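## Task

Lot numbers are printed on the shelf edge beneath each shelf spot, and several spots may carry the same number. Move one cardboard box from lot 418 and one from lot 414 onto the desk so that nothing sticks out over the desk's edge. All other cardboard boxes must stay on the shelves they started on. A lot that is missing from the storeroom is skipped. The desk must stay roughly where it is. The robot must not topple or finish leaning, or the task fails.

## Robot and tools

Robot: a simulated Hello Robot Stretch 3 with a single arm. It has a two-wheeled base, a lift that rides up a mast, and a telescoping arm that reaches out to the robot's RIGHT. The base cannot move sideways, so you bring the gripper forward or back by driving the base. The base is 0.33 m long and 0.34 m wide with a rounded back, and it pivots about the point midway between the drive wheels, 0.05 m behind the front edge. With the arm retracted and the wrist folded, a turn sweeps a circle of radius 0.28 m. An unfolded, level wrist reaches past that circle.

Frames: the base frame has its origin on the floor between the drive wheels, with x forward, y left and z up, all in metres. hand_pose is given in this frame, located where the closed fingertips meet. The odometry frame is the base frame as it was when the scene began. base_odometry counts wheel rotation only, so wheel slip shows up as travel. Heading is in rad, positive to the left. turned_by_wheels and turned_by_imu give the turn since the previous result. If they differ by more than 0.15 rad, believe turned_by_imu. base_tilt is in degrees, with forward and right positive.

Tool move: performs one action, and can also return camera images.
- base: an object holding exactly one key. translate_m is a straight drive, an offset in metres from where the base was last measured, with forward positive, range -3 to 3. rotate_rad is a turn in place, an offset in radians with left positive, range -6.4 to 6.4.
- joints: an object of absolute targets keyed by joint name, so it is a pose and not an offset. lift_m is 0 to 1.1 m. arm_m is 0 to 0.52 m of extension. wrist_yaw_rad is -1.345 to 4.42; 0 points along the arm, positive swings toward the front, and 3.0 is folded over the base. wrist_pitch_rad is -0.451... correction: -1.57 to 0.451; 0 is level and negative tips the fingertips down. wrist_roll_rad is -2.911 to 2.918. gripper_m is -0.089 to 0.179, and larger means wider. head_pan_rad is -3.953 to 1.73; 0 is forward, positive is left, and -1.57 looks along the arm. head_tilt_rad is -1.53 to 0.419, with negative looking down.
- speeds: optional caps per key, no higher than max pace. pace is "default" or "max". Default/max speeds: translate 0.12/0.30 m/s, rotate 0.76/1.90 rad/s, lift 0.11/0.15 m/s, arm 0.14/0.40 m/s. The base is limited to 0.10 m/s and 0.63 rad/s unless lift_m < 0.30, arm_m < 0.03 and wrist_yaw_rad > 2.54 all hold.
- contact_limits: optional effort thresholds that end a motion, and each one goes next to its own command. arm_m takes a percent from 1 to 100. lift_m takes {"down": n, "up": n}, where the force is counted beyond free motion; values below about 12 may trip with no contact. translate_m and rotate_rad stop once either wheel's effort reaches the limit, and without a limit the base has no contact stop.
- servos: "reboot", sent alone, turns back on any servo that has shut off.
- cameras: a list drawn from head_camera, nav_camera, wrist_camera and all. blocking: true waits until everything is at rest. false returns within about 0.5 s while the robot keeps moving, and a later move replaces only the targets it names.
A move with no action reports the state, the images and the scene number.

wait(seconds 0 to 10, cameras) lets time pass and returns early once earlier moves have settled. stop(cameras) brakes every motion still running. zoom_image(camera, region [x0,y0,x1,y1] in pixels, at most 504x504) gives a closer look at the newest image from that camera. finished_scene(scene) closes the current scene and takes its number. Make no further calls after it in the same reply.

Results: the move line reads "done", or else the worst status among the motions. base_status and joint_status can be done, moving, off_target (stopped short and possibly still pushing), contact_stop (that joint goes slack), time_out (after 14 s) or torque_fault (a wrist or head servo is limp until rebooted). on_its_own lists things you did not command; in it, "held at" is a target, not a reading. motor_effort is a percent with the peak shown in brackets, and positive wheel effort pushes forward. lidar_m gives 12 distances, one per 30-degree sector, counterclockwise from straight ahead (4th left, 7th behind, 10th right), measured at 0.17 m height; "-" means nothing seen, or something closer than 0.15 m. wrist_depth_mm and head_depth_mm are 7x7 grids of depths in mm. A refused or stopped move cancels the later moves in the same reply.

Cameras: head_camera and nav_camera follow the head pan and tilt. head_camera images must be turned a quarter turn clockwise to stand upright, and nav_camera images a quarter turn counterclockwise. wrist_camera is mounted on the gripper.

Gripping: to grip, command a gripper_m smaller than the object's width. To release, command at least 0.05 more than the width. The reading does not prove you are holding anything.

Avoid: fold or unfold the wrist only with lift_m at 0.32 to 0.95, wrist_pitch_rad at -0.4 and roll near 0. With yaw below -0.4, keep pitch at -0.5 or lower. Do not push the arm into solid objects while the gripper is above about 0.45 m, and do not drive while holding or hooking something fixed; the robot may tip, so back off if base_tilt shows a lean. Dropping boxes, slamming, hard hits and heavy pushes all count against you, and a long fall or a hard strike on heavy objects fails the scene. The result has to hold once the robot is left alone.

Each tool is called after "Request:" by a JSON object that holds its "op" and its "data", one argument or row to a line.

## Session

Request:
{"op": "move", "data": {

}}

Request:
{"op": "move", "data": {
  "joints": {"head_pan_rad":-1.57},
  "cameras": ["nav_camera","head_camera"]
}}

Request:
{"op": "move", "data": {
  "joints": {"head_pan_rad":-3.14},
  "cameras": ["nav_camera"]
}}

Request:
{"op": "move", "data": {
  "joints": {"head_pan_rad":1.57},
  "cameras": ["nav_camera"]
}}

Scene clock: 0.00 s.
base_odometry: x=+0.000 y=+0.000 heading=+0.000
turned_by_wheels: +0.000
turned_by_imu: +0.000
base_tilt: forward=-0.3 right=-1.3
lidar_m: 0.73 0.73 0.85 1.53 2.66 1.26 1.01 1.11 1.82 1.63 1.40 0.83
head_depth_mm: 802 792 784 776 768 761 757 / 774 765 758 751 744 737 730 / 748 740 734 728 721 715 708 / 724 715 710 705 699 694 687 / 702 695 689 684 679 672 667 / 681 673 667 664 658 652 648 / 661 655 652 644 640 634 631
base_status: not commanded
joint_positions: lift_m=+0.374 arm_m=+0.001 wrist_yaw_rad=+3.009 wrist_pitch_rad=-0.462 wrist_roll_rad=+0.000 gripper_m=+0.037 head_pan_rad=+0.000 head_tilt_rad=-0.003
joint_status: not commanded
measured_speeds: all 0
motor_effort: left_wheel=-0.4 right_wheel=+0.1 lift_m=+22.4 arm_m=-1.9 wrist_yaw_rad=-1.0 wrist_pitch_rad=+1.9 wrist_roll_rad=-0.1 gripper_m=+0.3 head_pan_rad=+1.2 head_tilt_rad=+6.7
hand_pose: x=+0.0076 y=+0.0712 z=+0.3774 quat_wxyz=(+0.207, +0.697, +0.116, +0.676) (m; base frame)
wrist_depth_mm: - 138 - - - 859 - / - 151 - - - 975 - / - 167 922 - - 937 - / 840 775 203 821 806 791 762 / 698 671 212 657 648 671 666 / 590 599 126 579 128 582 578 / 522 546 287 355 507 509 509
pictures: head_camera (sideways), nav_camera (sideways), wrist_camera
camera_calibration:
head_camera: T_world_to_cam=[[0.049258, -0.0462949, -0.997713, 1.31416], [0.0559933, 0.997482, -0.0435198, 0.0560066], [0.997215, -0.0537216, 0.0517262, -0.117899], [0, 0, 0, 1]] pos_world=[0.0497012, -0.00136013, 1.31969]
nav_camera: T_world_to_cam=[[-0.0233498, 0.0170467, 0.999582, -1.25828], [0.00969844, -0.999804, 0.017277, 0.0275711], [0.99968, 0.0100978, 0.0231799, -0.0831342], [0, 0, 0, 1]] pos_world=[0.0534596, 0.0498547, 1.25921]
wrist_camera: T_world_to_cam=[[0.994963, -0.0965217, -0.0270514, 0.016197], [-0.0806635, -0.610724, -0.787724, 0.37395], [0.0595115, 0.785938, -0.615434, 0.342021], [0, 0, 0, 1]] pos_world=[-0.00630544, -0.0388635, 0.505499]

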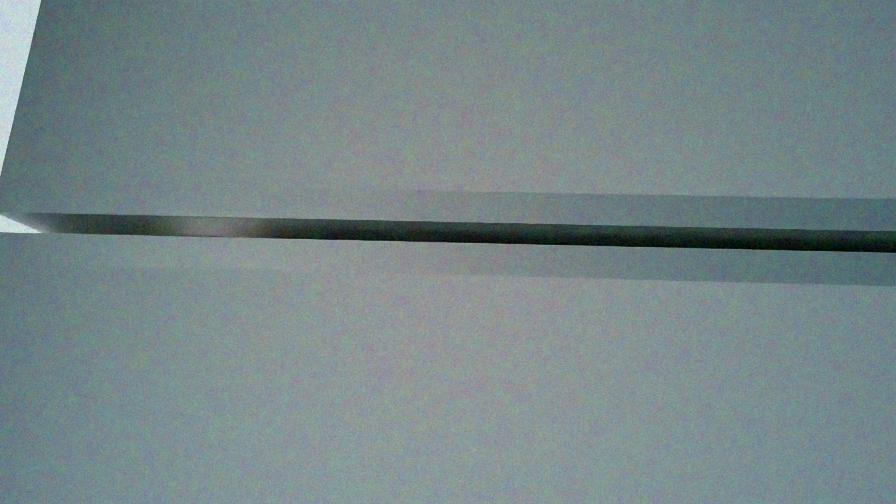

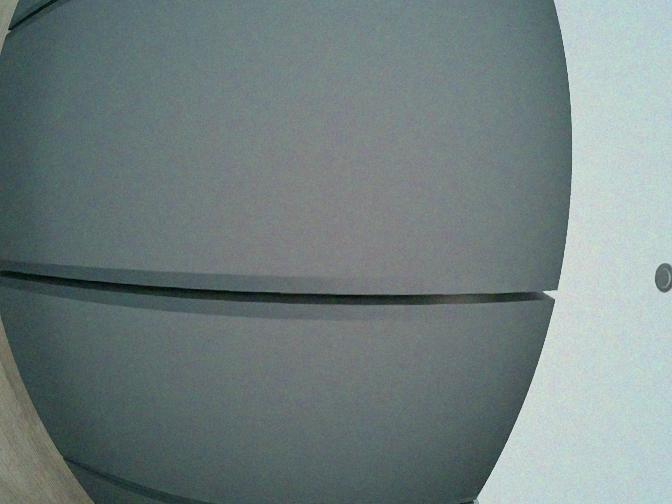

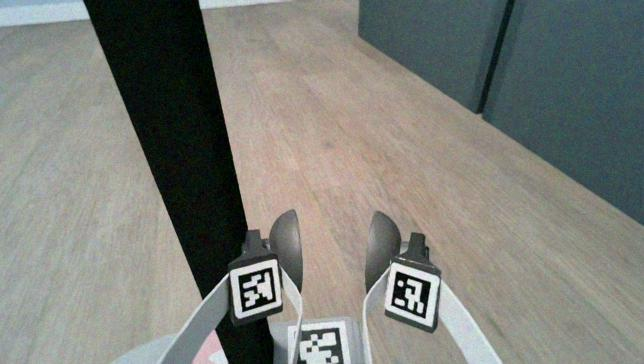

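Scene clock: 1.23 s.
move: done
base_odometry: x=+0.000 y=+0.000 heading=+0.000
turned_by_wheels: +0.000
turned_by_imu: +0.000
base_tilt: forward=-0.3 right=-1.2
lidar_m: 0.73 0.72 0.85 1.53 2.66 1.26 1.01 1.12 1.81 1.62 1.39 0.83
head_depth_mm: 1626 2327 2375 2292 2280 2258 2133 / 1628 2289 2071 2126 2023 1989 1972 / 1644 2185 2181 2183 2134 2124 2082 / 1645 2152 2093 2108 2070 2034 1994 / 1651 2084 1707 2027 1774 1856 1898 / 1659 2011 1922 1934 1737 1844 1621 / 1660 1949 1905 1902 1884 1855 1824
base_status: not commanded
joint_positions: lift_m=+0.374 arm_m=+0.001 wrist_yaw_rad=+3.009 wrist_pitch_rad=-0.462 wrist_roll_rad=+0.000 gripper_m=+0.037 head_pan_rad=-1.607 head_tilt_rad=+0.000
joint_status: all done
measured_speeds: all 0
motor_effort: left_wheel=-0.6(0.7) right_wheel=+0.3(1.1) lift_m=+23.5(23.8) arm_m=-3.6(3.8) wrist_yaw_rad=-1.0(1.1) wrist_pitch_rad=+1.9(2.1) wrist_roll_rad=-0.2(0.3) gripper_m=+0.0(0.8) head_pan_rad=+3.0(5.2) head_tilt_rad=+6.4(7.8)
hand_pose: x=+0.0076 y=+0.0712 z=+0.3774 quat_wxyz=(+0.207, +0.697, +0.116, +0.676) (m; base frame)
wrist_depth_mm: - 138 - - - 855 - / - 151 - - - 969 - / - 167 925 - - 947 - / 832 769 203 807 804 800 762 / 698 675 211 656 652 661 661 / 600 601 126 573 129 577 580 / 523 544 289 354 502 513 511
pictures: head_camera (sideways), nav_camera (sideways)
camera_calibration:
head_camera: T_world_to_cam=[[-0.0481554, -0.050252, -0.997575, 1.31457], [0.994807, -0.0920695, -0.0433839, 0.0500368], [-0.0896661, -0.994484, 0.0544246, -0.114823], [0, 0, 0, 1]] pos_world=[0.00323095, -0.043523, 1.3198]
nav_camera: T_world_to_cam=[[0.0179816, 0.025318, 0.999518, -1.25845], [-0.9995, 0.0264673, 0.0173109, 0.0337117], [-0.0260163, -0.999329, 0.0257813, -0.0801983], [0, 0, 0, 1]] pos_world=[0.0542373, -0.0491753, 1.25933]

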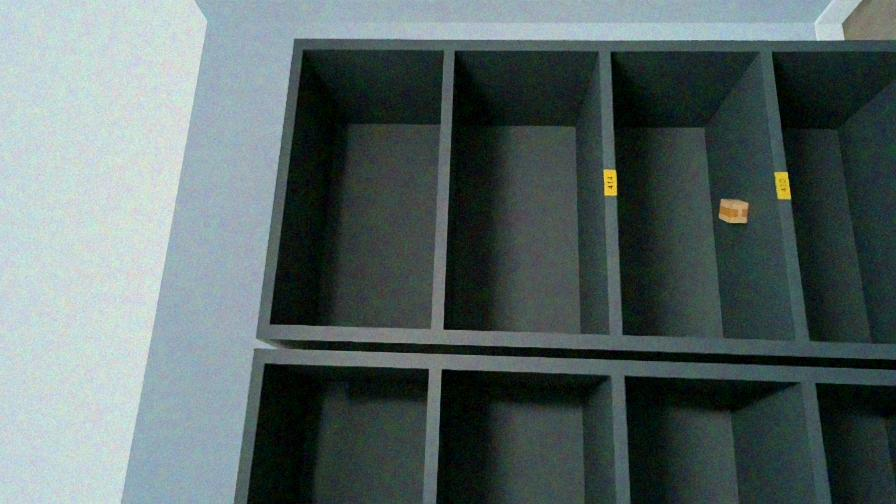

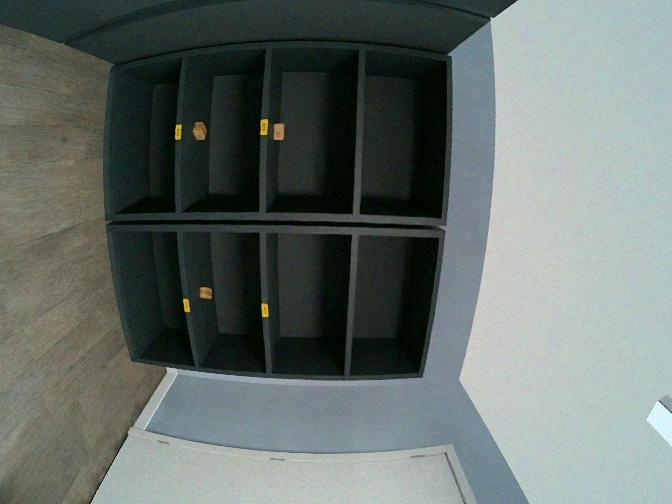

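Scene clock: 3.53 s.
move: done
base_odometry: x=+0.000 y=+0.000 heading=+0.000
turned_by_wheels: +0.000
turned_by_imu: +0.000
base_tilt: forward=-0.3 right=-1.2
lidar_m: 0.72 0.73 0.85 1.53 2.66 1.25 1.01 1.11 1.81 1.63 1.39 0.83
head_depth_mm: 1629 1791 1760 1734 1725 1691 1086 / 1619 1703 1700 1690 1663 1638 1075 / 1641 1660 1639 1635 1618 1585 1069 / 1599 1613 1600 1573 1555 1540 1062 / 1566 1559 1548 1527 1517 1500 1062 / 1524 1512 1490 1489 1479 1461 1059 / 1479 1465 1443 1433 1424 1418 1056
base_status: not commanded
joint_positions: lift_m=+0.374 arm_m=+0.001 wrist_yaw_rad=+3.009 wrist_pitch_rad=-0.462 wrist_roll_rad=+0.000 gripper_m=+0.037 head_pan_rad=-3.148 head_tilt_rad=+0.000
joint_status: all done
measured_speeds: translate_m=+0.000 rotate_rad=+0.000 lift_m=+0.000 arm_m=+0.000 wrist_yaw_rad=+0.000 wrist_pitch_rad=+0.000 wrist_roll_rad=+0.000 head_pan_rad=+0.024 head_tilt_rad=+0.000
motor_effort: left_wheel=-0.5(1.0) right_wheel=+0.3(1.2) lift_m=+22.9(24.0) arm_m=-6.4(6.4) wrist_yaw_rad=+0.5(2.1) wrist_pitch_rad=+1.8(2.0) wrist_roll_rad=-0.1(0.3) gripper_m=+0.9(0.9) head_pan_rad=+3.9(5.2) head_tilt_rad=+6.6(7.8)
hand_pose: x=+0.0076 y=+0.0712 z=+0.3774 quat_wxyz=(+0.207, +0.697, +0.116, +0.676) (m; base frame)
wrist_depth_mm: - 138 - - - 874 - / - 150 - - - 973 - / - 167 925 - - 923 - / 843 756 203 831 797 800 768 / 705 673 212 665 654 668 661 / 602 593 126 572 128 582 581 / 526 534 286 355 505 514 512
pictures: nav_camera (sideways)
camera_calibration:
nav_camera: T_world_to_cam=[[0.02644, -0.0172321, 0.999502, -1.25846], [-0.0031398, 0.999845, 0.0173211, 0.0276639], [-0.999645, -0.00359621, 0.0263818, -0.0750328], [0, 0, 0, 1]] pos_world=[-0.0416458, -0.0496153, 1.25933]

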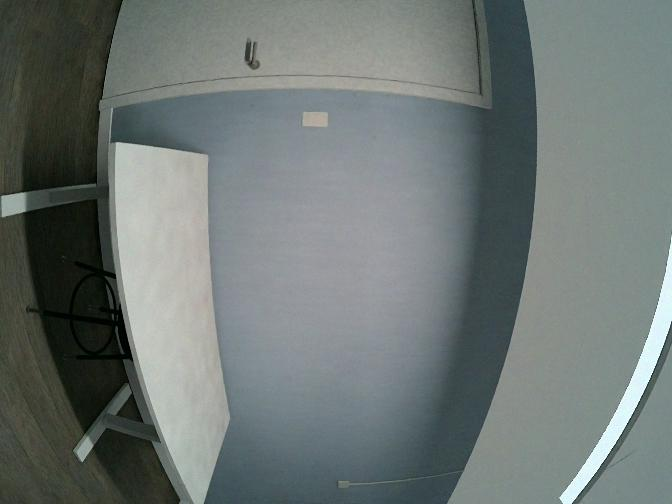

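Scene clock: 7.03 s.
move: done
base_odometry: x=+0.000 y=+0.000 heading=+0.000
turned_by_wheels: +0.000
turned_by_imu: +0.000
base_tilt: forward=-0.3 right=-1.3
lidar_m: 0.73 0.73 0.85 1.52 2.66 1.26 1.01 1.11 1.81 1.63 1.39 0.83
head_depth_mm: - 1956 1223 1212 1186 1184 1163 / - - 1515 1484 1469 1446 1421 / - - 2778 2765 2712 2666 2211 / - - 2718 2682 2666 2635 2318 / - - 2633 2618 2567 2568 2299 / - - 2566 2538 2481 2483 2297 / - - 2452 2426 2449 2412 2283
base_status: not commanded
joint_positions: lift_m=+0.374 arm_m=+0.001 wrist_yaw_rad=+3.009 wrist_pitch_rad=-0.462 wrist_roll_rad=+0.000 gripper_m=+0.037 head_pan_rad=+1.578 head_tilt_rad=+0.000
joint_status: all done
measured_speeds: translate_m=+0.000 rotate_rad=+0.000 lift_m=+0.000 arm_m=+0.000 wrist_yaw_rad=+0.000 wrist_pitch_rad=+0.000 wrist_roll_rad=+0.000 head_pan_rad=-0.024 head_tilt_rad=+0.000
motor_effort: left_wheel=-0.2(0.8) right_wheel=-0.1(1.1) lift_m=+23.2(24.1) arm_m=-9.6(10.2) wrist_yaw_rad=+0.2(1.6) wrist_pitch_rad=+1.9(2.1) wrist_roll_rad=+0.0(0.3) gripper_m=+0.1(1.1) head_pan_rad=-3.3(7.3) head_tilt_rad=+6.5(7.4)
hand_pose: x=+0.0076 y=+0.0712 z=+0.3774 quat_wxyz=(+0.207, +0.697, +0.116, +0.676) (m; base frame)
wrist_depth_mm: - 138 - - - 847 - / - 150 - - - 975 - / - 167 935 - - 952 - / 837 762 203 817 815 791 768 / 688 669 211 660 661 667 665 / 596 599 126 570 129 581 573 / 528 534 288 354 505 513 506
pictures: nav_camera (sideways)
camera_calibration:
nav_camera: T_world_to_cam=[[-0.0168588, -0.0266786, 0.999502, -1.25819], [0.999701, 0.0172445, 0.0173224, 0.0215612], [-0.0176981, 0.999495, 0.0263799, -0.0810569], [0, 0, 0, 1]] pos_world=[-0.0442009, 0.0470774, 1.25933]

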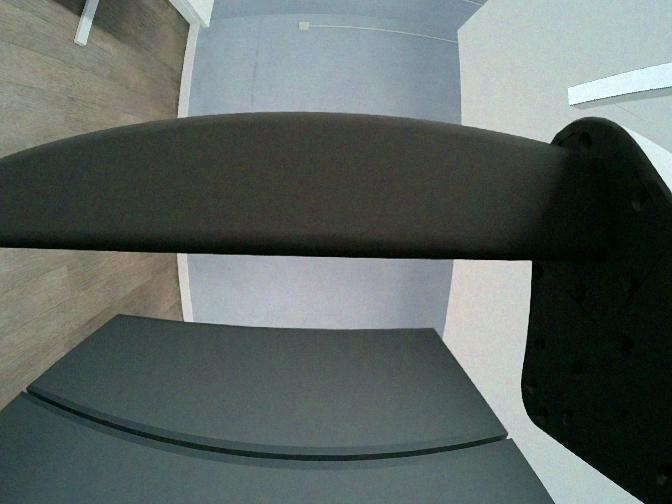

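Request:
{"op": "move", "data": {
  "joints": {"head_pan_rad":-1.6,"head_tilt_rad":-0.3},
  "cameras": ["nav_camera","head_camera"]
}}

Request:
{"op": "zoom_image", "data": {
  "camera": "head_camera",
  "region": [360, 30, 860, 280]
}}

Request:
{"op": "zoom_image", "data": {
  "camera": "head_camera",
  "region": [360, 260, 860, 504]
}}

Request:
{"op": "zoom_image", "data": {
  "camera": "nav_camera",
  "region": [150, 250, 390, 400]
}}

Scene clock: 19.00 s.
move: done
base_odometry: x=+0.000 y=+0.000 heading=+0.000
turned_by_wheels: +0.000
turned_by_imu: +0.000
base_tilt: forward=-0.4 right=-1.3
lidar_m: 0.73 0.72 0.85 1.53 2.66 1.26 1.01 1.11 1.81 1.63 1.39 0.83
head_depth_mm: 1810 1792 1862 2325 2441 2034 1559 / 1929 2002 2115 2095 2085 2013 1558 / 1857 2008 2134 2220 2304 1977 1545 / 1709 1944 2054 2173 2137 1930 1533 / 1582 1847 1950 1943 1912 1836 1530 / 1499 1707 1887 1989 1949 1808 1522 / 1642 1776 1869 1947 1908 1852 1520
base_status: not commanded
joint_positions: lift_m=+0.374 arm_m=+0.001 wrist_yaw_rad=+3.009 wrist_pitch_rad=-0.462 wrist_roll_rad=+0.000 gripper_m=+0.037 head_pan_rad=-1.608 head_tilt_rad=-0.301
joint_status: all done
measured_speeds: translate_m=+0.000 rotate_rad=+0.000 lift_m=+0.000 arm_m=+0.000 wrist_yaw_rad=+0.000 wrist_pitch_rad=+0.000 wrist_roll_rad=+0.000 head_pan_rad=+0.024 head_tilt_rad=+0.000
motor_effort: left_wheel=+0.0(0.8) right_wheel=+0.4(1.4) lift_m=+23.9(24.4) arm_m=-12.9(13.2) wrist_yaw_rad=+0.2(1.6) wrist_pitch_rad=+1.9(2.0) wrist_roll_rad=-0.3(0.4) gripper_m=+0.5(1.0) head_pan_rad=+3.4(5.3) head_tilt_rad=-1.3(6.4)
hand_pose: x=+0.0076 y=+0.0712 z=+0.3774 quat_wxyz=(+0.207, +0.697, +0.116, +0.676) (m; base frame)
wrist_depth_mm: - 138 - - - 866 - / - 150 - - - 969 - / - 167 924 - - 939 - / 848 769 204 816 798 804 766 / 694 669 212 661 653 671 665 / 600 595 126 577 129 583 578 / 528 538 289 355 508 513 512
pictures: head_camera (sideways), nav_camera (sideways)
camera_calibration:
head_camera: T_world_to_cam=[[-0.0370719, 0.247761, -0.968112, 1.2757], [0.995254, -0.0780658, -0.05809, 0.0691473], [-0.0899688, -0.965671, -0.243691, 0.273323], [0, 0, 0, 1]] pos_world=[0.00306397, -0.0467296, 1.30564]
nav_camera: T_world_to_cam=[[0.0068575, -0.271927, 0.962293, -1.20947], [-0.99964, 0.0231042, 0.0136525, 0.038497], [-0.0259455, -0.96204, -0.271671, 0.307012], [0, 0, 0, 1]] pos_world=[0.0547426, -0.0344185, 1.24674]

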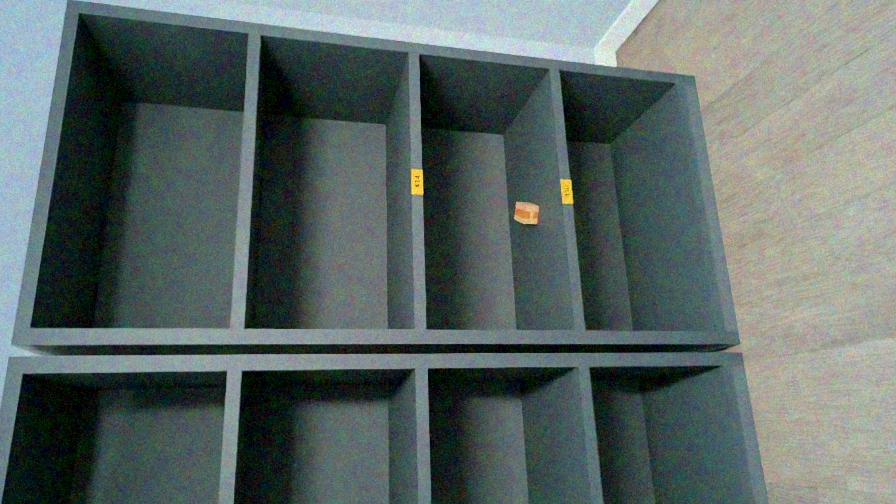

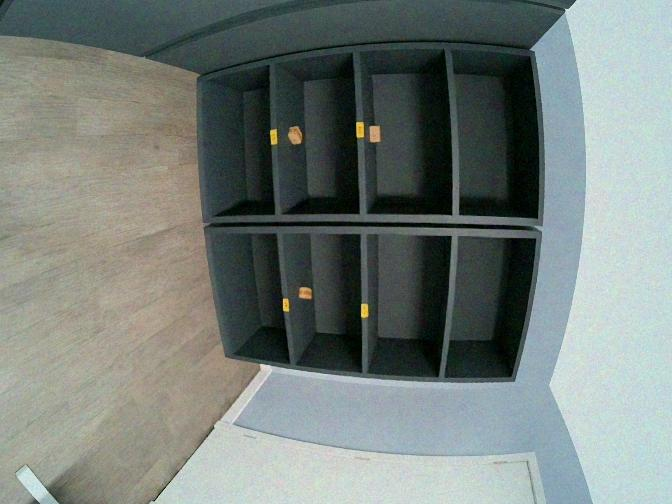

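Scaled by 1.008 from the camera's 896x504 image, which has a finer 1280x720 frame.

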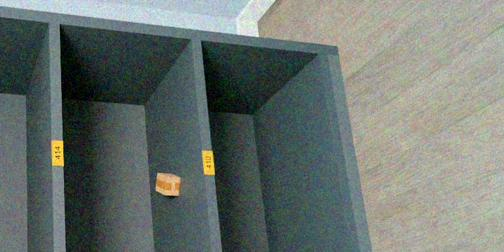

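Scaled by 1.008 from the camera's 896x504 image, which has a finer 1280x720 frame.

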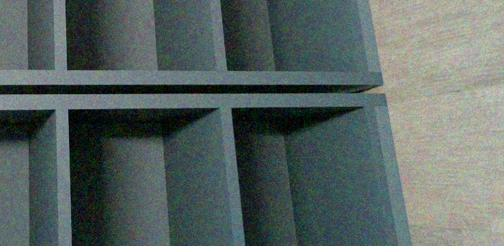

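Scaled by 2.100 from the camera's 672x504 image, which has a finer 792x594 frame.

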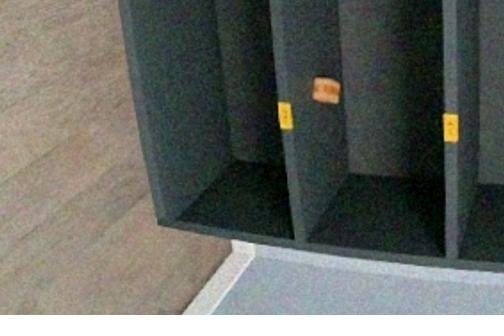

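Request:
{"op": "move", "data": {
  "joints": {"head_pan_rad":-1.15,"head_tilt_rad":-0.3},
  "cameras": ["nav_camera","head_camera"]
}}

Request:
{"op": "zoom_image", "data": {
  "camera": "head_camera",
  "region": [360, 0, 860, 250]
}}

Request:
{"op": "zoom_image", "data": {
  "camera": "head_camera",
  "region": [360, 250, 860, 504]
}}

Scene clock: 30.47 s.
move: done
base_odometry: x=+0.000 y=+0.000 heading=+0.000
turned_by_wheels: +0.000
turned_by_imu: +0.000
base_tilt: forward=-0.3 right=-1.3
lidar_m: 0.72 0.72 0.85 1.53 2.66 1.25 1.01 1.11 1.82 1.63 1.39 0.83
head_depth_mm: 1446 1441 1492 1568 1732 1844 1570 / 1689 1803 1939 1981 1865 1795 1548 / 1702 1860 1954 2059 2008 1897 1547 / 1712 1902 1992 2083 2138 1887 1535 / 1727 1896 1998 2122 2074 1884 1542 / 1517 1560 1631 1716 1801 1831 1527 / 1271 1310 1346 1386 1434 1485 1467
base_status: not commanded
joint_positions: lift_m=+0.374 arm_m=+0.001 wrist_yaw_rad=+3.009 wrist_pitch_rad=-0.462 wrist_roll_rad=+0.000 gripper_m=+0.037 head_pan_rad=-1.136 head_tilt_rad=-0.301
joint_status: all done
measured_speeds: all 0
motor_effort: left_wheel=-0.4(0.8) right_wheel=+0.5(1.2) lift_m=+23.8(24.4) arm_m=-12.5(12.6) wrist_yaw_rad=-0.5(1.6) wrist_pitch_rad=+1.9(2.0) wrist_roll_rad=-0.3(0.3) gripper_m=+0.1(1.0) head_pan_rad=+1.6(5.8) head_tilt_rad=+2.9(4.8)
hand_pose: x=+0.0076 y=+0.0712 z=+0.3774 quat_wxyz=(+0.207, +0.697, +0.116, +0.676) (m; base frame)
wrist_depth_mm: - 139 - - - 862 - / - 151 - - - 982 - / - 167 915 - - 930 - / 824 773 204 821 815 801 770 / 695 672 211 658 661 679 666 / 598 594 126 577 128 578 574 / 528 538 288 353 502 511 510
pictures: head_camera (sideways), nav_camera (sideways)
camera_calibration:
head_camera: T_world_to_cam=[[-0.145761, 0.203737, -0.968114, 1.27637], [0.92171, 0.38351, -0.0580654, 0.0696011], [0.359451, -0.900784, -0.243687, 0.270537], [0, 0, 0, 1]] pos_world=[0.024648, -0.0430414, 1.30564]
nav_camera: T_world_to_cam=[[0.129879, -0.238993, 0.962296, -1.21022], [-0.90061, -0.434413, 0.0136638, 0.037865], [0.414768, -0.868428, -0.27166, 0.304302], [0, 0, 0, 1]] pos_world=[0.0650691, -0.00852127, 1.24674]

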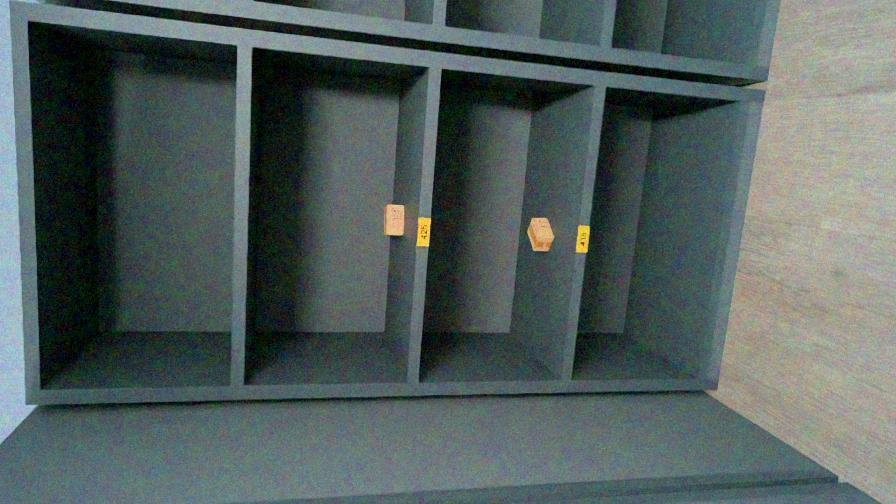

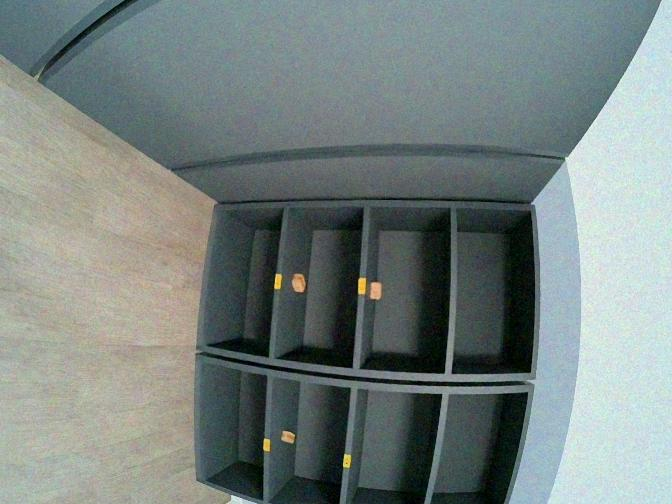

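Scaled by 1.008 from the camera's 896x504 image, which has a finer 1280x720 frame.

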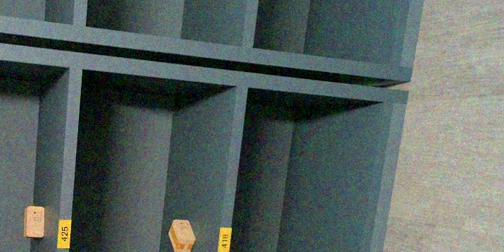

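Scaled by 1.008 from the camera's 896x504 image, which has a finer 1280x720 frame.

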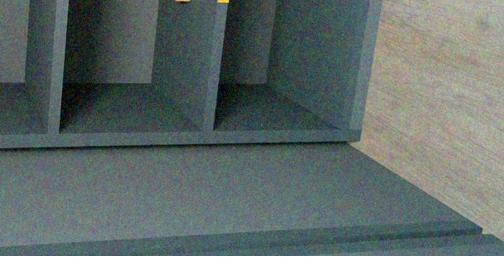

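Request:
{"op": "zoom_image", "data": {
  "camera": "head_camera",
  "region": [360, 170, 660, 300]
}}

Request:
{"op": "move", "data": {
  "joints": {"head_pan_rad":-1.6},
  "cameras": ["head_camera"]
}}

Request:
{"op": "zoom_image", "data": {
  "camera": "head_camera",
  "region": [380, 150, 600, 250]
}}

Scaled by 1.680 from the camera's 896x504 image, which has a finer 1280x720 frame.

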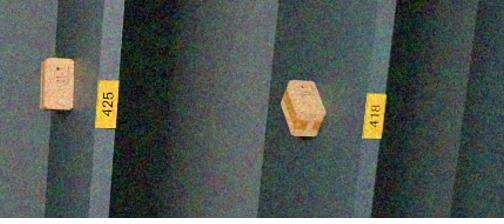

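Scene clock: 37.07 s.
move: done
base_odometry: x=+0.000 y=+0.000 heading=+0.000
turned_by_wheels: +0.000
turned_by_imu: +0.000
base_tilt: forward=-0.4 right=-1.0
lidar_m: 0.72 0.73 0.85 1.53 2.66 1.26 1.01 1.11 1.81 1.62 1.39 0.83
head_depth_mm: 2017 1766 1887 2302 2477 2055 1562 / 1950 2023 2076 2072 2061 2033 1563 / 1828 2011 2143 2235 2312 1981 1547 / 1838 1944 2055 2166 2143 1937 1536 / 1483 1849 1977 1947 1832 1858 1519 / 1478 1657 1894 1903 1926 1786 1527 / 1615 1763 1868 1931 1914 1856 1530
base_status: not commanded
joint_positions: lift_m=+0.374 arm_m=+0.001 wrist_yaw_rad=+3.009 wrist_pitch_rad=-0.462 wrist_roll_rad=+0.000 gripper_m=+0.037 head_pan_rad=-1.614 head_tilt_rad=-0.300
joint_status: all done
measured_speeds: all 0
motor_effort: left_wheel=-0.4(0.6) right_wheel=-0.3(1.0) lift_m=+23.1(24.5) arm_m=-11.5(12.2) wrist_yaw_rad=+0.6(2.1) wrist_pitch_rad=+1.9(2.1) wrist_roll_rad=-0.1(0.2) gripper_m=+0.3(0.8) head_pan_rad=-1.0(5.7) head_tilt_rad=+5.6(6.2)
hand_pose: x=+0.0076 y=+0.0712 z=+0.3774 quat_wxyz=(+0.207, +0.697, +0.116, +0.676) (m; base frame)
wrist_depth_mm: - 138 - - - 852 - / - 151 - - - 959 - / - 167 925 - - 953 - / 835 770 204 811 815 794 767 / 686 672 211 660 655 673 666 / 599 600 126 573 129 582 583 / 523 529 287 352 498 514 506
pictures: head_camera (sideways)
camera_calibration:
head_camera: T_world_to_cam=[[-0.0356222, 0.246663, -0.968447, 1.27617], [0.994774, -0.0840347, -0.0579941, 0.0690604], [-0.0956881, -0.965451, -0.24238, 0.271627], [0, 0, 0, 1]] pos_world=[0.00275188, -0.0467367, 1.30574]

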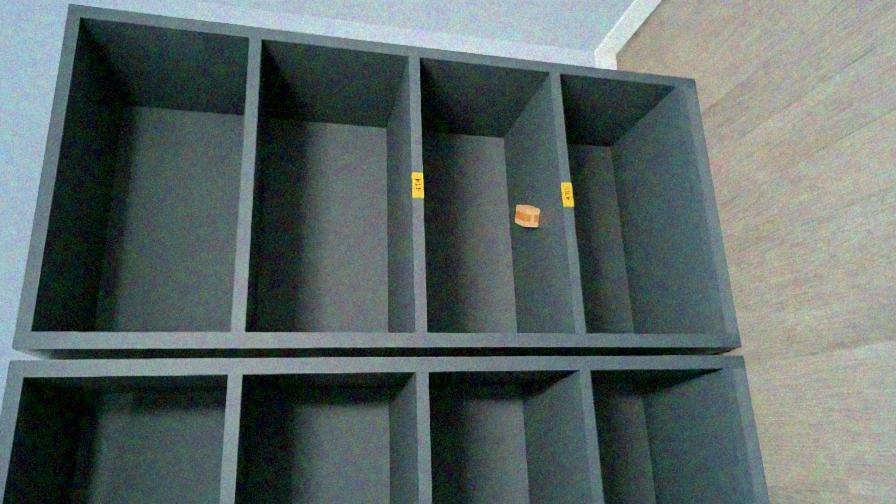

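Scaled by 2.291 from the camera's 896x504 image, which has a finer 1280x720 frame.

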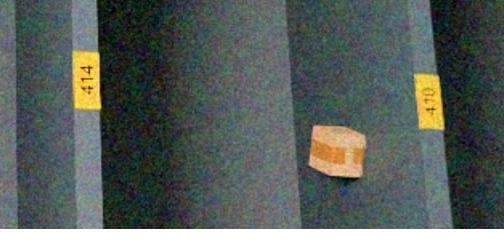

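Request:
{"op": "move", "data": {
  "base": {"rotate_rad":-1.35}
}}

Request:
{"op": "move", "data": {
  "base": {"translate_m":0.85},
  "pace": "max"
}}

Request:
{"op": "move", "data": {
  "base": {"rotate_rad":1.571},
  "joints": {"lift_m":0.8,"head_tilt_rad":-0.6}
}}

Request:
{"op": "move", "data": {
  "base": {"translate_m":0.2},
  "joints": {"wrist_yaw_rad":0,"wrist_pitch_rad":-0.4,"gripper_m":0.179},
  "cameras": ["head_camera","wrist_camera","nav_camera"]
}}

Scene clock: 95.27 s.
move: done
base_odometry: x=+0.000 y=+0.000 heading=-1.350
turned_by_wheels: -1.350
turned_by_imu: -1.327
base_tilt: forward=-0.4 right=-1.2
lidar_m: 1.62 1.03 0.75 0.73 0.75 1.03 2.66 1.64 1.01 1.11 1.60 1.97
head_depth_mm: 1374 1430 1498 1589 1360 973 1520 / 1361 1421 1493 1576 1345 969 1548 / 1359 1415 1496 1564 1323 960 1542 / 1350 1405 1475 1556 1320 952 1537 / 1338 1406 1483 1549 1304 941 1476 / 1339 1397 1467 1527 1635 1688 1525 / 1322 1383 1442 1520 1611 1695 1518
base_status: done
joint_positions: lift_m=+0.374 arm_m=+0.001 wrist_yaw_rad=+3.009 wrist_pitch_rad=-0.462 wrist_roll_rad=+0.000 gripper_m=+0.037 head_pan_rad=-1.600 head_tilt_rad=-0.300
joint_status: not commanded
measured_speeds: all 0
motor_effort: left_wheel=+7.8(11.5) right_wheel=-9.9(12.9) lift_m=+24.4(24.9) arm_m=-12.5(13.4) wrist_yaw_rad=-0.1(1.5) wrist_pitch_rad=+1.9(2.1) wrist_roll_rad=+0.1(0.3) gripper_m=+0.4(1.0) head_pan_rad=+2.8(4.1) head_tilt_rad=+4.5(6.1)
hand_pose: x=+0.0076 y=+0.0712 z=+0.3774 quat_wxyz=(+0.207, +0.697, +0.116, +0.676) (m; base frame)
wrist_depth_mm: - 139 - - 737 - - / - 151 162 - - - - / - 166 176 - 891 906 897 / 824 783 203 820 817 794 793 / 693 673 211 659 658 679 665 / 593 604 126 569 129 580 578 / 526 540 287 353 502 513 513
pictures: none

Scene clock: 104.73 s.
move: done
base_odometry: x=+0.187 y=-0.829 heading=-1.349
turned_by_wheels: +0.000
turned_by_imu: +0.000
base_tilt: forward=-0.4 right=-1.2
lidar_m: 0.79 1.02 0.75 0.73 0.76 1.03 3.47 1.87 1.38 1.54 1.35 0.80
head_depth_mm: 1372 1436 1501 1581 1675 1757 1563 / 1343 1409 1488 1560 1661 1757 1557 / 1340 1405 1468 1539 1650 1722 1549 / 1331 1396 1468 1526 1616 1714 1540 / 1319 1392 1454 1524 1608 1702 1527 / 1323 1373 1444 1515 1613 1688 1533 / 1307 1375 1431 1519 1593 1692 1514
base_status: done
joint_positions: lift_m=+0.374 arm_m=+0.001 wrist_yaw_rad=+3.009 wrist_pitch_rad=-0.462 wrist_roll_rad=+0.000 gripper_m=+0.037 head_pan_rad=-1.600 head_tilt_rad=-0.300
joint_status: not commanded
measured_speeds: all 0
motor_effort: left_wheel=+5.2(11.9) right_wheel=+3.0(10.7) lift_m=+25.3(25.4) arm_m=-10.4(13.5) wrist_yaw_rad=-0.5(2.1) wrist_pitch_rad=+1.9(2.1) wrist_roll_rad=+0.2(0.4) gripper_m=+0.3(1.1) head_pan_rad=+2.1(3.7) head_tilt_rad=+3.0(5.2)
hand_pose: x=+0.0076 y=+0.0712 z=+0.3774 quat_wxyz=(+0.207, +0.697, +0.116, +0.676) (m; base frame)
wrist_depth_mm: - 138 - - 747 - - / - 150 161 - 823 - - / 803 167 175 - 899 914 893 / 832 766 204 809 804 806 800 / 700 676 211 665 658 675 664 / 602 598 126 573 129 584 577 / 524 538 287 357 502 508 509
pictures: none

Scene clock: 109.43 s.
move: done
base_odometry: x=+0.187 y=-0.829 heading=+0.221
turned_by_wheels: +1.571
turned_by_imu: +1.546
base_tilt: forward=-0.4 right=-1.3
lidar_m: 0.73 0.75 1.01 3.46 2.24 1.38 1.54 1.36 0.81 0.80 1.02 0.75
head_depth_mm: 640 1071 858 1373 1149 1409 1276 / 646 716 779 885 1063 1401 1268 / 987 1020 832 990 1051 1181 1260 / 1003 1101 942 1336 1127 1385 1234 / 998 1103 930 1326 1117 1378 1226 / 996 1092 918 1316 1109 1372 1219 / 991 1090 901 1301 1100 1364 1209
base_status: done
joint_positions: lift_m=+0.800 arm_m=+0.001 wrist_yaw_rad=+3.009 wrist_pitch_rad=-0.462 wrist_roll_rad=+0.000 gripper_m=+0.037 head_pan_rad=-1.600 head_tilt_rad=-0.602
joint_status: all done
measured_speeds: all 0
motor_effort: left_wheel=-8.6(12.6) right_wheel=+8.7(12.8) lift_m=+30.6(34.0) arm_m=-12.1(13.6) wrist_yaw_rad=-0.3(1.8) wrist_pitch_rad=+2.1(2.1) wrist_roll_rad=+0.1(0.3) gripper_m=+0.2(0.9) head_pan_rad=+2.3(2.7) head_tilt_rad=+3.3(6.8)
hand_pose: x=+0.0076 y=+0.0711 z=+0.8028 quat_wxyz=(+0.208, +0.697, +0.116, +0.676) (m; base frame)
wrist_depth_mm: - 138 - - - - - / - 151 - - - - - / - 167 - - - - - / - - 204 - - - - / - - 211 - - - - / - - 126 - 129 - - / 969 965 288 938 922 936 925
pictures: none

Scene clock: 112.57 s.
move: done
base_odometry: x=+0.382 y=-0.785 heading=+0.221
turned_by_wheels: +0.000
turned_by_imu: +0.000
base_tilt: forward=-0.3 right=-1.3
lidar_m: 0.53 0.55 0.74 1.96 2.53 1.54 1.74 1.52 0.86 1.22 0.76 0.55
head_depth_mm: 937 931 860 915 1020 1302 1270 / 1012 1110 911 1267 1106 1255 1267 / 1010 1108 899 1343 1137 1397 1209 / 1000 1099 886 1325 1132 1391 335 / 1000 1090 872 1327 1119 1384 1195 / 993 1091 925 1315 1112 1379 1188 / 990 1086 907 1306 1104 1357 1211
base_status: done
joint_positions: lift_m=+0.800 arm_m=+0.001 wrist_yaw_rad=+0.003 wrist_pitch_rad=-0.420 wrist_roll_rad=+0.000 gripper_m=+0.179 head_pan_rad=-1.600 head_tilt_rad=-0.600
joint_status: all done
measured_speeds: all 0
motor_effort: left_wheel=+0.2(9.3) right_wheel=+10.5(12.3) lift_m=+30.0(31.5) arm_m=-12.1(13.0) wrist_yaw_rad=-3.6(6.1) wrist_pitch_rad=+3.3(5.9) wrist_roll_rad=+0.2(0.3) gripper_m=+0.7(84.9) head_pan_rad=+1.8(2.5) head_tilt_rad=+3.3(4.5)
hand_pose: x=-0.0208 y=-0.3697 z=+0.8122 quat_wxyz=(+0.692, +0.149, -0.691, -0.147) (m; base frame)
wrist_depth_mm: - 915 - - - - 475 / - - - - - - 526 / - - - 781 - - - / - - - - - 650 - / - 146 - - - - - / - 139 - - - - - / - 942 960 932 923 926 105
pictures: head_camera (sideways), nav_camera (sideways), wrist_camera
camera_calibration:
head_camera: T_world_to_cam=[[-0.0311512, 0.521204, -0.852863, 1.12527], [0.996429, -0.0508052, -0.0674432, 0.0813622], [-0.0784816, -0.851918, -0.51776, 0.629872], [0, 0, 0, 1]] pos_world=[0.00341513, -0.0457614, 1.29131]
nav_camera: T_world_to_cam=[[0.00128534, -0.542832, 0.83984, -1.04974], [-0.999897, 0.0113166, 0.00884484, 0.0447335], [-0.0143054, -0.839765, -0.542762, 0.659658], [0, 0, 0, 1]] pos_world=[0.0555148, -0.0163811, 1.23925]
wrist_camera: T_world_to_cam=[[-0.998883, -0.0398027, -0.0254739, -0.00822253], [-0.00249917, 0.582796, -0.812615, 0.907952], [0.0471904, -0.811643, -0.582244, 0.339998], [0, 0, 0, 1]] pos_world=[-0.0219888, -0.253521, 0.935568]

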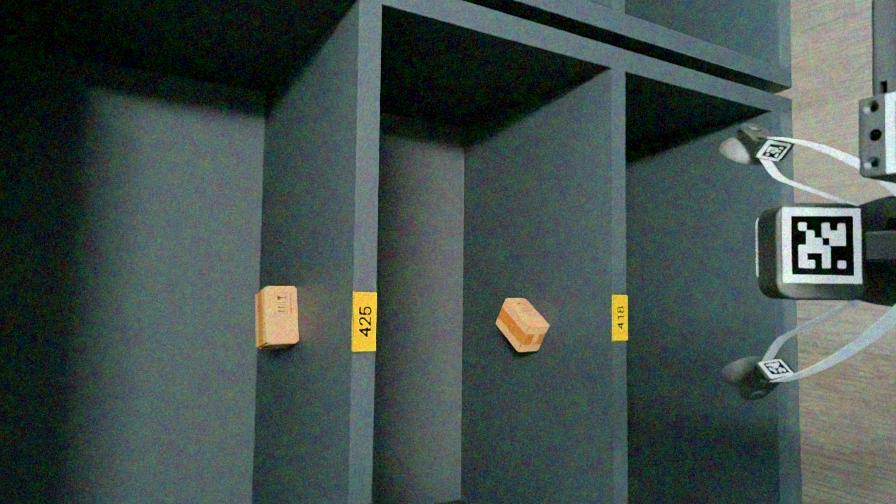

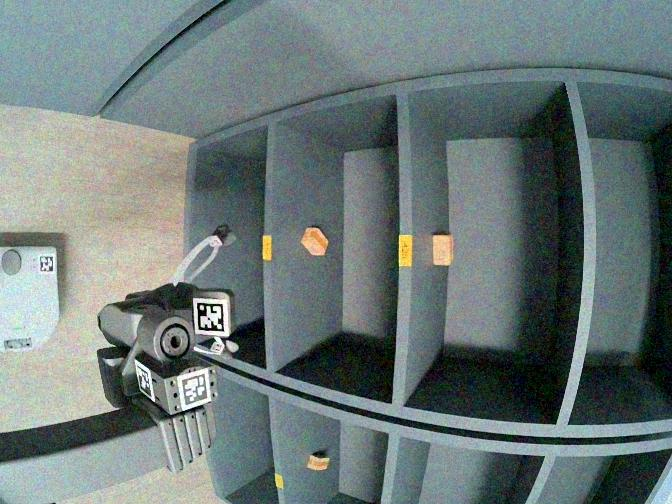

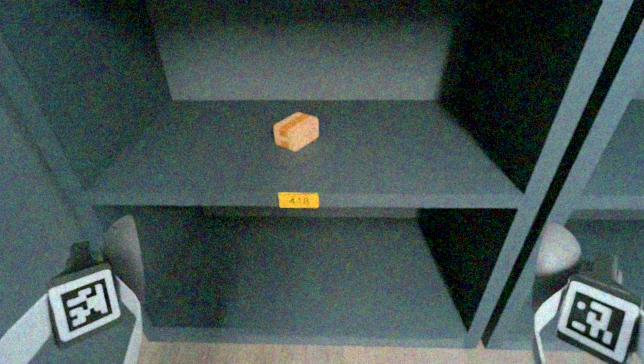

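Request:
{"op": "move", "data": {
  "base": {"rotate_rad":-0.9}
}}

Request:
{"op": "move", "data": {
  "base": {"translate_m":0.256}
}}

Request:
{"op": "move", "data": {
  "base": {"rotate_rad":0.91}
}}

Request:
{"op": "move", "data": {
  "joints": {"wrist_yaw_rad":-0.35,"wrist_pitch_rad":-0.4,"arm_m":0.15,"lift_m":0.72},
  "cameras": ["wrist_camera","head_camera"]
}}

Scene clock: 138.27 s.
move: done
base_odometry: x=+0.382 y=-0.785 heading=-0.679
turned_by_wheels: -0.900
turned_by_imu: -0.886
base_tilt: forward=-0.1 right=-1.2
lidar_m: 0.66 0.53 0.53 0.57 0.89 3.47 1.69 1.54 1.74 1.52 0.85 1.19
head_depth_mm: 1488 1606 1720 1868 1893 1495 1273 / 1577 1711 1849 2032 1871 1493 1269 / 1279 1431 1914 2176 1846 1482 1201 / 1335 1424 1614 1708 1776 1475 334 / 1431 1527 1741 1508 1724 1467 1190 / 1351 1416 1553 1420 1595 1408 1190 / 1221 1292 1073 1411 1105 1196 1205
base_status: done
joint_positions: lift_m=+0.800 arm_m=+0.001 wrist_yaw_rad=+0.003 wrist_pitch_rad=-0.420 wrist_roll_rad=+0.000 gripper_m=+0.179 head_pan_rad=-1.600 head_tilt_rad=-0.600
joint_status: not commanded
measured_speeds: all 0
motor_effort: left_wheel=+8.4(12.2) right_wheel=-9.3(14.1) lift_m=+24.5(27.4) arm_m=-13.1(13.4) wrist_yaw_rad=-2.2(4.6) wrist_pitch_rad=+3.3(3.4) wrist_roll_rad=-0.2(0.4) gripper_m=+0.8(1.1) head_pan_rad=+1.0(1.9) head_tilt_rad=+3.7(4.3)
hand_pose: x=-0.0209 y=-0.3697 z=+0.8122 quat_wxyz=(+0.692, +0.149, -0.691, -0.147) (m; base frame)
wrist_depth_mm: - - - - - - - / - - - - - - - / 865 - - - - - - / - 690 - - - - - / - 147 - - - - - / - 140 - - - - - / - 913 985 975 971 936 105
pictures: none

Scene clock: 141.97 s.
move: done
base_odometry: x=+0.581 y=-0.946 heading=-0.679
turned_by_wheels: +0.000
turned_by_imu: +0.000
base_tilt: forward=-0.3 right=-1.2
lidar_m: 0.47 0.37 0.37 0.41 0.62 3.68 2.33 1.79 1.57 0.78 0.88 0.78
head_depth_mm: 1553 1736 1884 2033 1874 1499 1281 / 1315 1403 1591 2086 1859 1494 1272 / 1399 1485 1666 1621 1786 1493 1210 / 1420 1509 1140 1437 1661 1437 335 / 1241 1323 844 945 1086 1254 1190 / 632 695 756 879 1001 1166 1161 / 670 751 798 993 1065 930 1141
base_status: done
joint_positions: lift_m=+0.800 arm_m=+0.001 wrist_yaw_rad=+0.003 wrist_pitch_rad=-0.420 wrist_roll_rad=+0.000 gripper_m=+0.179 head_pan_rad=-1.600 head_tilt_rad=-0.600
joint_status: not commanded
measured_speeds: all 0
motor_effort: left_wheel=+5.8(11.5) right_wheel=+4.8(10.3) lift_m=+23.5(25.3) arm_m=-12.3(13.2) wrist_yaw_rad=-2.1(4.4) wrist_pitch_rad=+3.2(3.4) wrist_roll_rad=+0.2(0.3) gripper_m=+0.3(1.1) head_pan_rad=+0.8(1.7) head_tilt_rad=+2.9(3.9)
hand_pose: x=-0.0209 y=-0.3697 z=+0.8122 quat_wxyz=(+0.692, +0.149, -0.691, -0.147) (m; base frame)
wrist_depth_mm: - 742 - - - - - / - 823 - - - - - / - 836 - - - - - / - - 670 - - - - / - 142 693 - - - - / - 141 - - - - - / - - - 984 975 945 105
pictures: none

Scene clock: 144.53 s.
move: done
base_odometry: x=+0.581 y=-0.946 heading=+0.231
turned_by_wheels: +0.910
turned_by_imu: +0.895
base_tilt: forward=-0.3 right=-1.1
lidar_m: 0.37 0.38 0.52 1.42 2.72 1.78 1.89 0.82 0.78 1.02 0.53 0.39
head_depth_mm: 843 929 928 710 1112 940 1171 / 841 927 915 704 1107 934 1199 / 838 918 799 695 1097 926 1138 / 832 914 879 686 1082 899 334 / 831 911 877 679 1083 918 1124 / 826 912 865 672 1071 884 1118 / 824 893 849 662 993 907 1067
base_status: done
joint_positions: lift_m=+0.800 arm_m=+0.001 wrist_yaw_rad=+0.003 wrist_pitch_rad=-0.420 wrist_roll_rad=+0.000 gripper_m=+0.179 head_pan_rad=-1.600 head_tilt_rad=-0.600
joint_status: not commanded
measured_speeds: all 0
motor_effort: left_wheel=-8.2(12.4) right_wheel=+9.0(12.4) lift_m=+23.4(24.5) arm_m=-12.9(13.4) wrist_yaw_rad=-2.4(4.2) wrist_pitch_rad=+3.2(3.4) wrist_roll_rad=-0.1(0.3) gripper_m=+0.8(1.0) head_pan_rad=+0.5(1.7) head_tilt_rad=+2.1(3.3)
hand_pose: x=-0.0209 y=-0.3697 z=+0.8122 quat_wxyz=(+0.692, +0.149, -0.691, -0.147) (m; base frame)
wrist_depth_mm: - - - - - - 689 / - - 767 - - - 762 / - - - - - - - / - - - - 624 - 667 / 436 142 - - - - - / 118 126 - - - - - / - - - - - - 105
pictures: none

Scene clock: 146.90 s.
move: done
base_odometry: x=+0.581 y=-0.946 heading=+0.231
turned_by_wheels: +0.000
turned_by_imu: +0.000
base_tilt: forward=-0.3 right=-1.3
lidar_m: 0.37 0.38 0.52 1.42 2.73 1.78 1.90 0.82 0.78 1.02 0.53 0.39
head_depth_mm: 842 925 930 710 1111 940 1161 / 841 924 917 703 1100 858 345 / 834 919 799 694 1097 417 389 / 831 913 880 686 1082 500 415 / 833 912 875 678 1076 919 1148 / 826 911 859 672 1071 909 1150 / 824 893 846 663 993 906 1071
base_status: not commanded
joint_positions: lift_m=+0.720 arm_m=+0.150 wrist_yaw_rad=-0.347 wrist_pitch_rad=-0.420 wrist_roll_rad=+0.000 gripper_m=+0.179 head_pan_rad=-1.600 head_tilt_rad=-0.600
joint_status: all done
measured_speeds: all 0
motor_effort: left_wheel=-7.6(8.4) right_wheel=+9.2(9.6) lift_m=+23.9(26.8) arm_m=+12.7(15.6) wrist_yaw_rad=-2.9(6.8) wrist_pitch_rad=+3.1(5.6) wrist_roll_rad=+0.0(0.3) gripper_m=+0.5(1.2) head_pan_rad=+0.6(1.1) head_tilt_rad=+1.8(2.8)
hand_pose: x=-0.0978 y=-0.5058 z=+0.7323 quat_wxyz=(+0.656, +0.026, -0.706, -0.265) (m; base frame)
wrist_depth_mm: - - - - - - - / - - - - 726 - - / - - - - - - - / - - 443 - - - - / - 142 - - - - 450 / - 126 - - - - - / 118 324 330 - - - 105
pictures: head_camera (sideways), wrist_camera
camera_calibration:
head_camera: T_world_to_cam=[[-0.0311659, 0.521015, -0.852979, 1.12541], [0.996428, -0.0508136, -0.0674451, 0.0813643], [-0.0784828, -0.852034, -0.51757, 0.62962], [0, 0, 0, 1]] pos_world=[0.00341508, -0.0457623, 1.29131]
wrist_camera: T_world_to_cam=[[-0.951961, 0.305154, -0.0255047, 0.0866109], [0.197387, 0.547822, -0.812976, 0.924242], [-0.234111, -0.778956, -0.581739, 0.175288], [0, 0, 0, 1]] pos_world=[-0.0589464, -0.396209, 0.855567]

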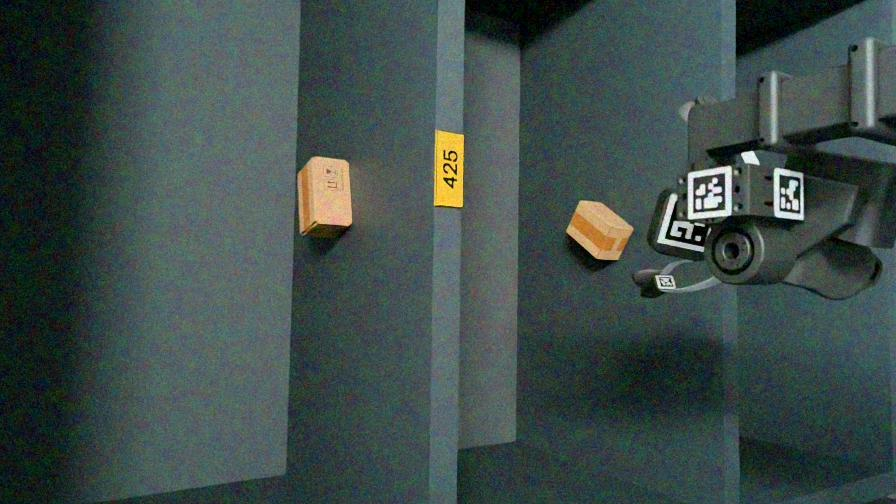

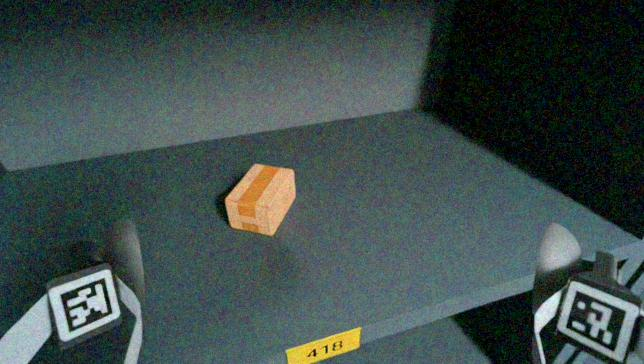

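Request:
{"op": "move", "data": {
  "base": {"translate_m":0.058},
  "joints": {"wrist_yaw_rad":-0.65,"wrist_pitch_rad":-0.57,"arm_m":0.43}
}}

Request:
{"op": "move", "data": {
  "joints": {"lift_m":0.64},
  "cameras": ["wrist_camera","head_camera"]
}}

Scene clock: 165.53 s.
move: done
base_odometry: x=+0.637 y=-0.933 heading=+0.231
turned_by_wheels: +0.000
turned_by_imu: +0.000
base_tilt: forward=-0.3 right=-1.1
lidar_m: 0.31 0.33 0.44 1.20 1.99 1.82 1.95 0.82 0.83 0.97 0.45 0.33
head_depth_mm: 844 929 926 708 1106 941 1180 / 837 922 853 702 1107 433 336 / 834 916 816 654 583 876 1165 / 835 914 889 635 642 923 1159 / 831 911 874 676 1076 913 1143 / 826 907 863 669 1076 911 1142 / 802 810 753 661 837 848 987
base_status: done
joint_positions: lift_m=+0.720 arm_m=+0.430 wrist_yaw_rad=-0.647 wrist_pitch_rad=-0.580 wrist_roll_rad=+0.000 gripper_m=+0.179 head_pan_rad=-1.600 head_tilt_rad=-0.600
joint_status: all done
measured_speeds: all 0
motor_effort: left_wheel=+0.0(6.7) right_wheel=+9.7(13.7) lift_m=+26.5(27.1) arm_m=+11.9(15.1) wrist_yaw_rad=-3.8(6.2) wrist_pitch_rad=+1.5(3.7) wrist_roll_rad=+0.1(0.4) gripper_m=+0.6(1.1) head_pan_rad=-0.6(0.8) head_tilt_rad=+0.2(1.9)
hand_pose: x=-0.1427 y=-0.7353 z=+0.6980 quat_wxyz=(+0.578, -0.023, -0.706, -0.408) (m; base frame)
wrist_depth_mm: 292 319 - - 573 - - / 307 331 - - 597 - - / 324 - - - - - - / - - - - - - - / - 142 - 304 - - - / - 140 323 275 320 318 - / 286 293 296 256 292 292 105
pictures: none

Scene clock: 167.10 s.
move: done
base_odometry: x=+0.637 y=-0.933 heading=+0.231
turned_by_wheels: +0.000
turned_by_imu: +0.000
base_tilt: forward=-0.2 right=-1.1
lidar_m: 0.31 0.32 0.44 1.20 1.99 1.83 1.95 0.82 0.83 0.97 0.45 0.32
head_depth_mm: 844 932 930 709 1114 942 1177 / 840 926 855 701 1105 910 452 / 837 919 817 694 700 535 1106 / 834 919 888 684 672 917 1154 / 828 915 872 677 1080 919 1152 / 826 910 859 668 1072 912 1141 / 800 811 755 662 840 846 989
base_status: not commanded
joint_positions: lift_m=+0.640 arm_m=+0.430 wrist_yaw_rad=-0.647 wrist_pitch_rad=-0.581 wrist_roll_rad=+0.000 gripper_m=+0.179 head_pan_rad=-1.600 head_tilt_rad=-0.600
joint_status: all done
measured_speeds: all 0
motor_effort: left_wheel=+0.1(0.5) right_wheel=+9.8(10.8) lift_m=+23.0(26.5) arm_m=+8.9(12.6) wrist_yaw_rad=-2.4(4.5) wrist_pitch_rad=+1.6(1.6) wrist_roll_rad=-0.1(0.3) gripper_m=+0.6(1.0) head_pan_rad=+0.0(0.6) head_tilt_rad=+0.1(1.5)
hand_pose: x=-0.1427 y=-0.7353 z=+0.6180 quat_wxyz=(+0.578, -0.023, -0.706, -0.408) (m; base frame)
wrist_depth_mm: 289 321 - - 543 - - / 306 332 - - - - - / 328 - - - - - - / 322 318 309 245 310 308 307 / 285 270 269 219 273 270 269 / - 144 239 198 240 239 237 / 212 215 217 216 217 214 105
pictures: head_camera (sideways), wrist_camera
camera_calibration:
head_camera: T_world_to_cam=[[-0.0311659, 0.521015, -0.852979, 1.12541], [0.996428, -0.0508136, -0.0674451, 0.0813643], [-0.0784828, -0.852034, -0.51757, 0.62962], [0, 0, 0, 1]] pos_world=[0.00341508, -0.0457623, 1.29131]
wrist_camera: T_world_to_cam=[[-0.81638, 0.576678, -0.0310677, 0.333358], [0.424631, 0.562933, -0.709081, 0.945252], [-0.391422, -0.592072, -0.704443, 0.110384], [0, 0, 0, 1]] pos_world=[-0.0860294, -0.658998, 0.758376]

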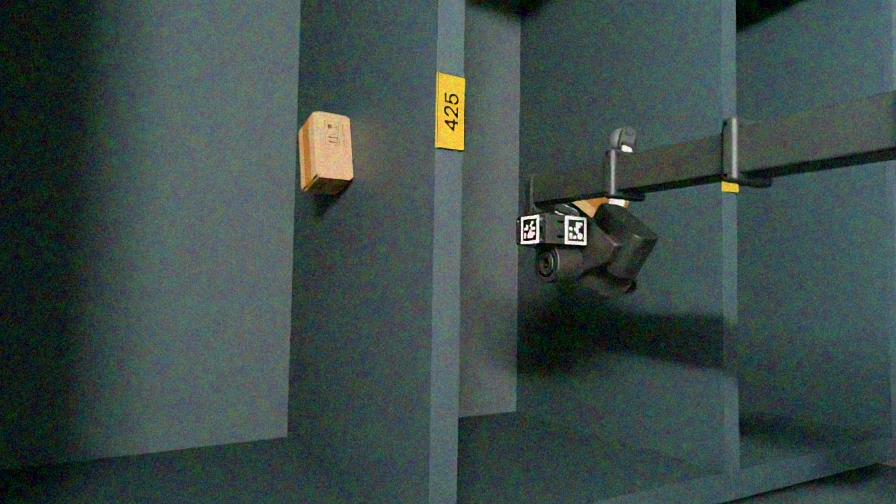

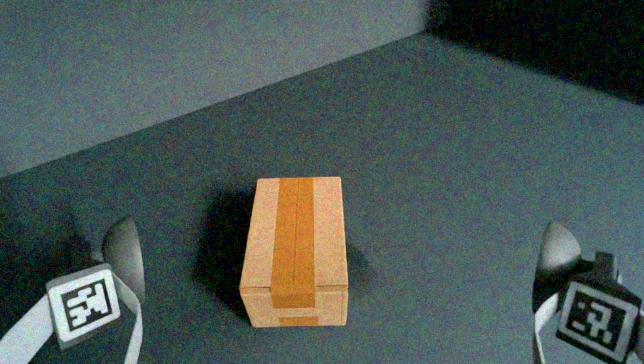

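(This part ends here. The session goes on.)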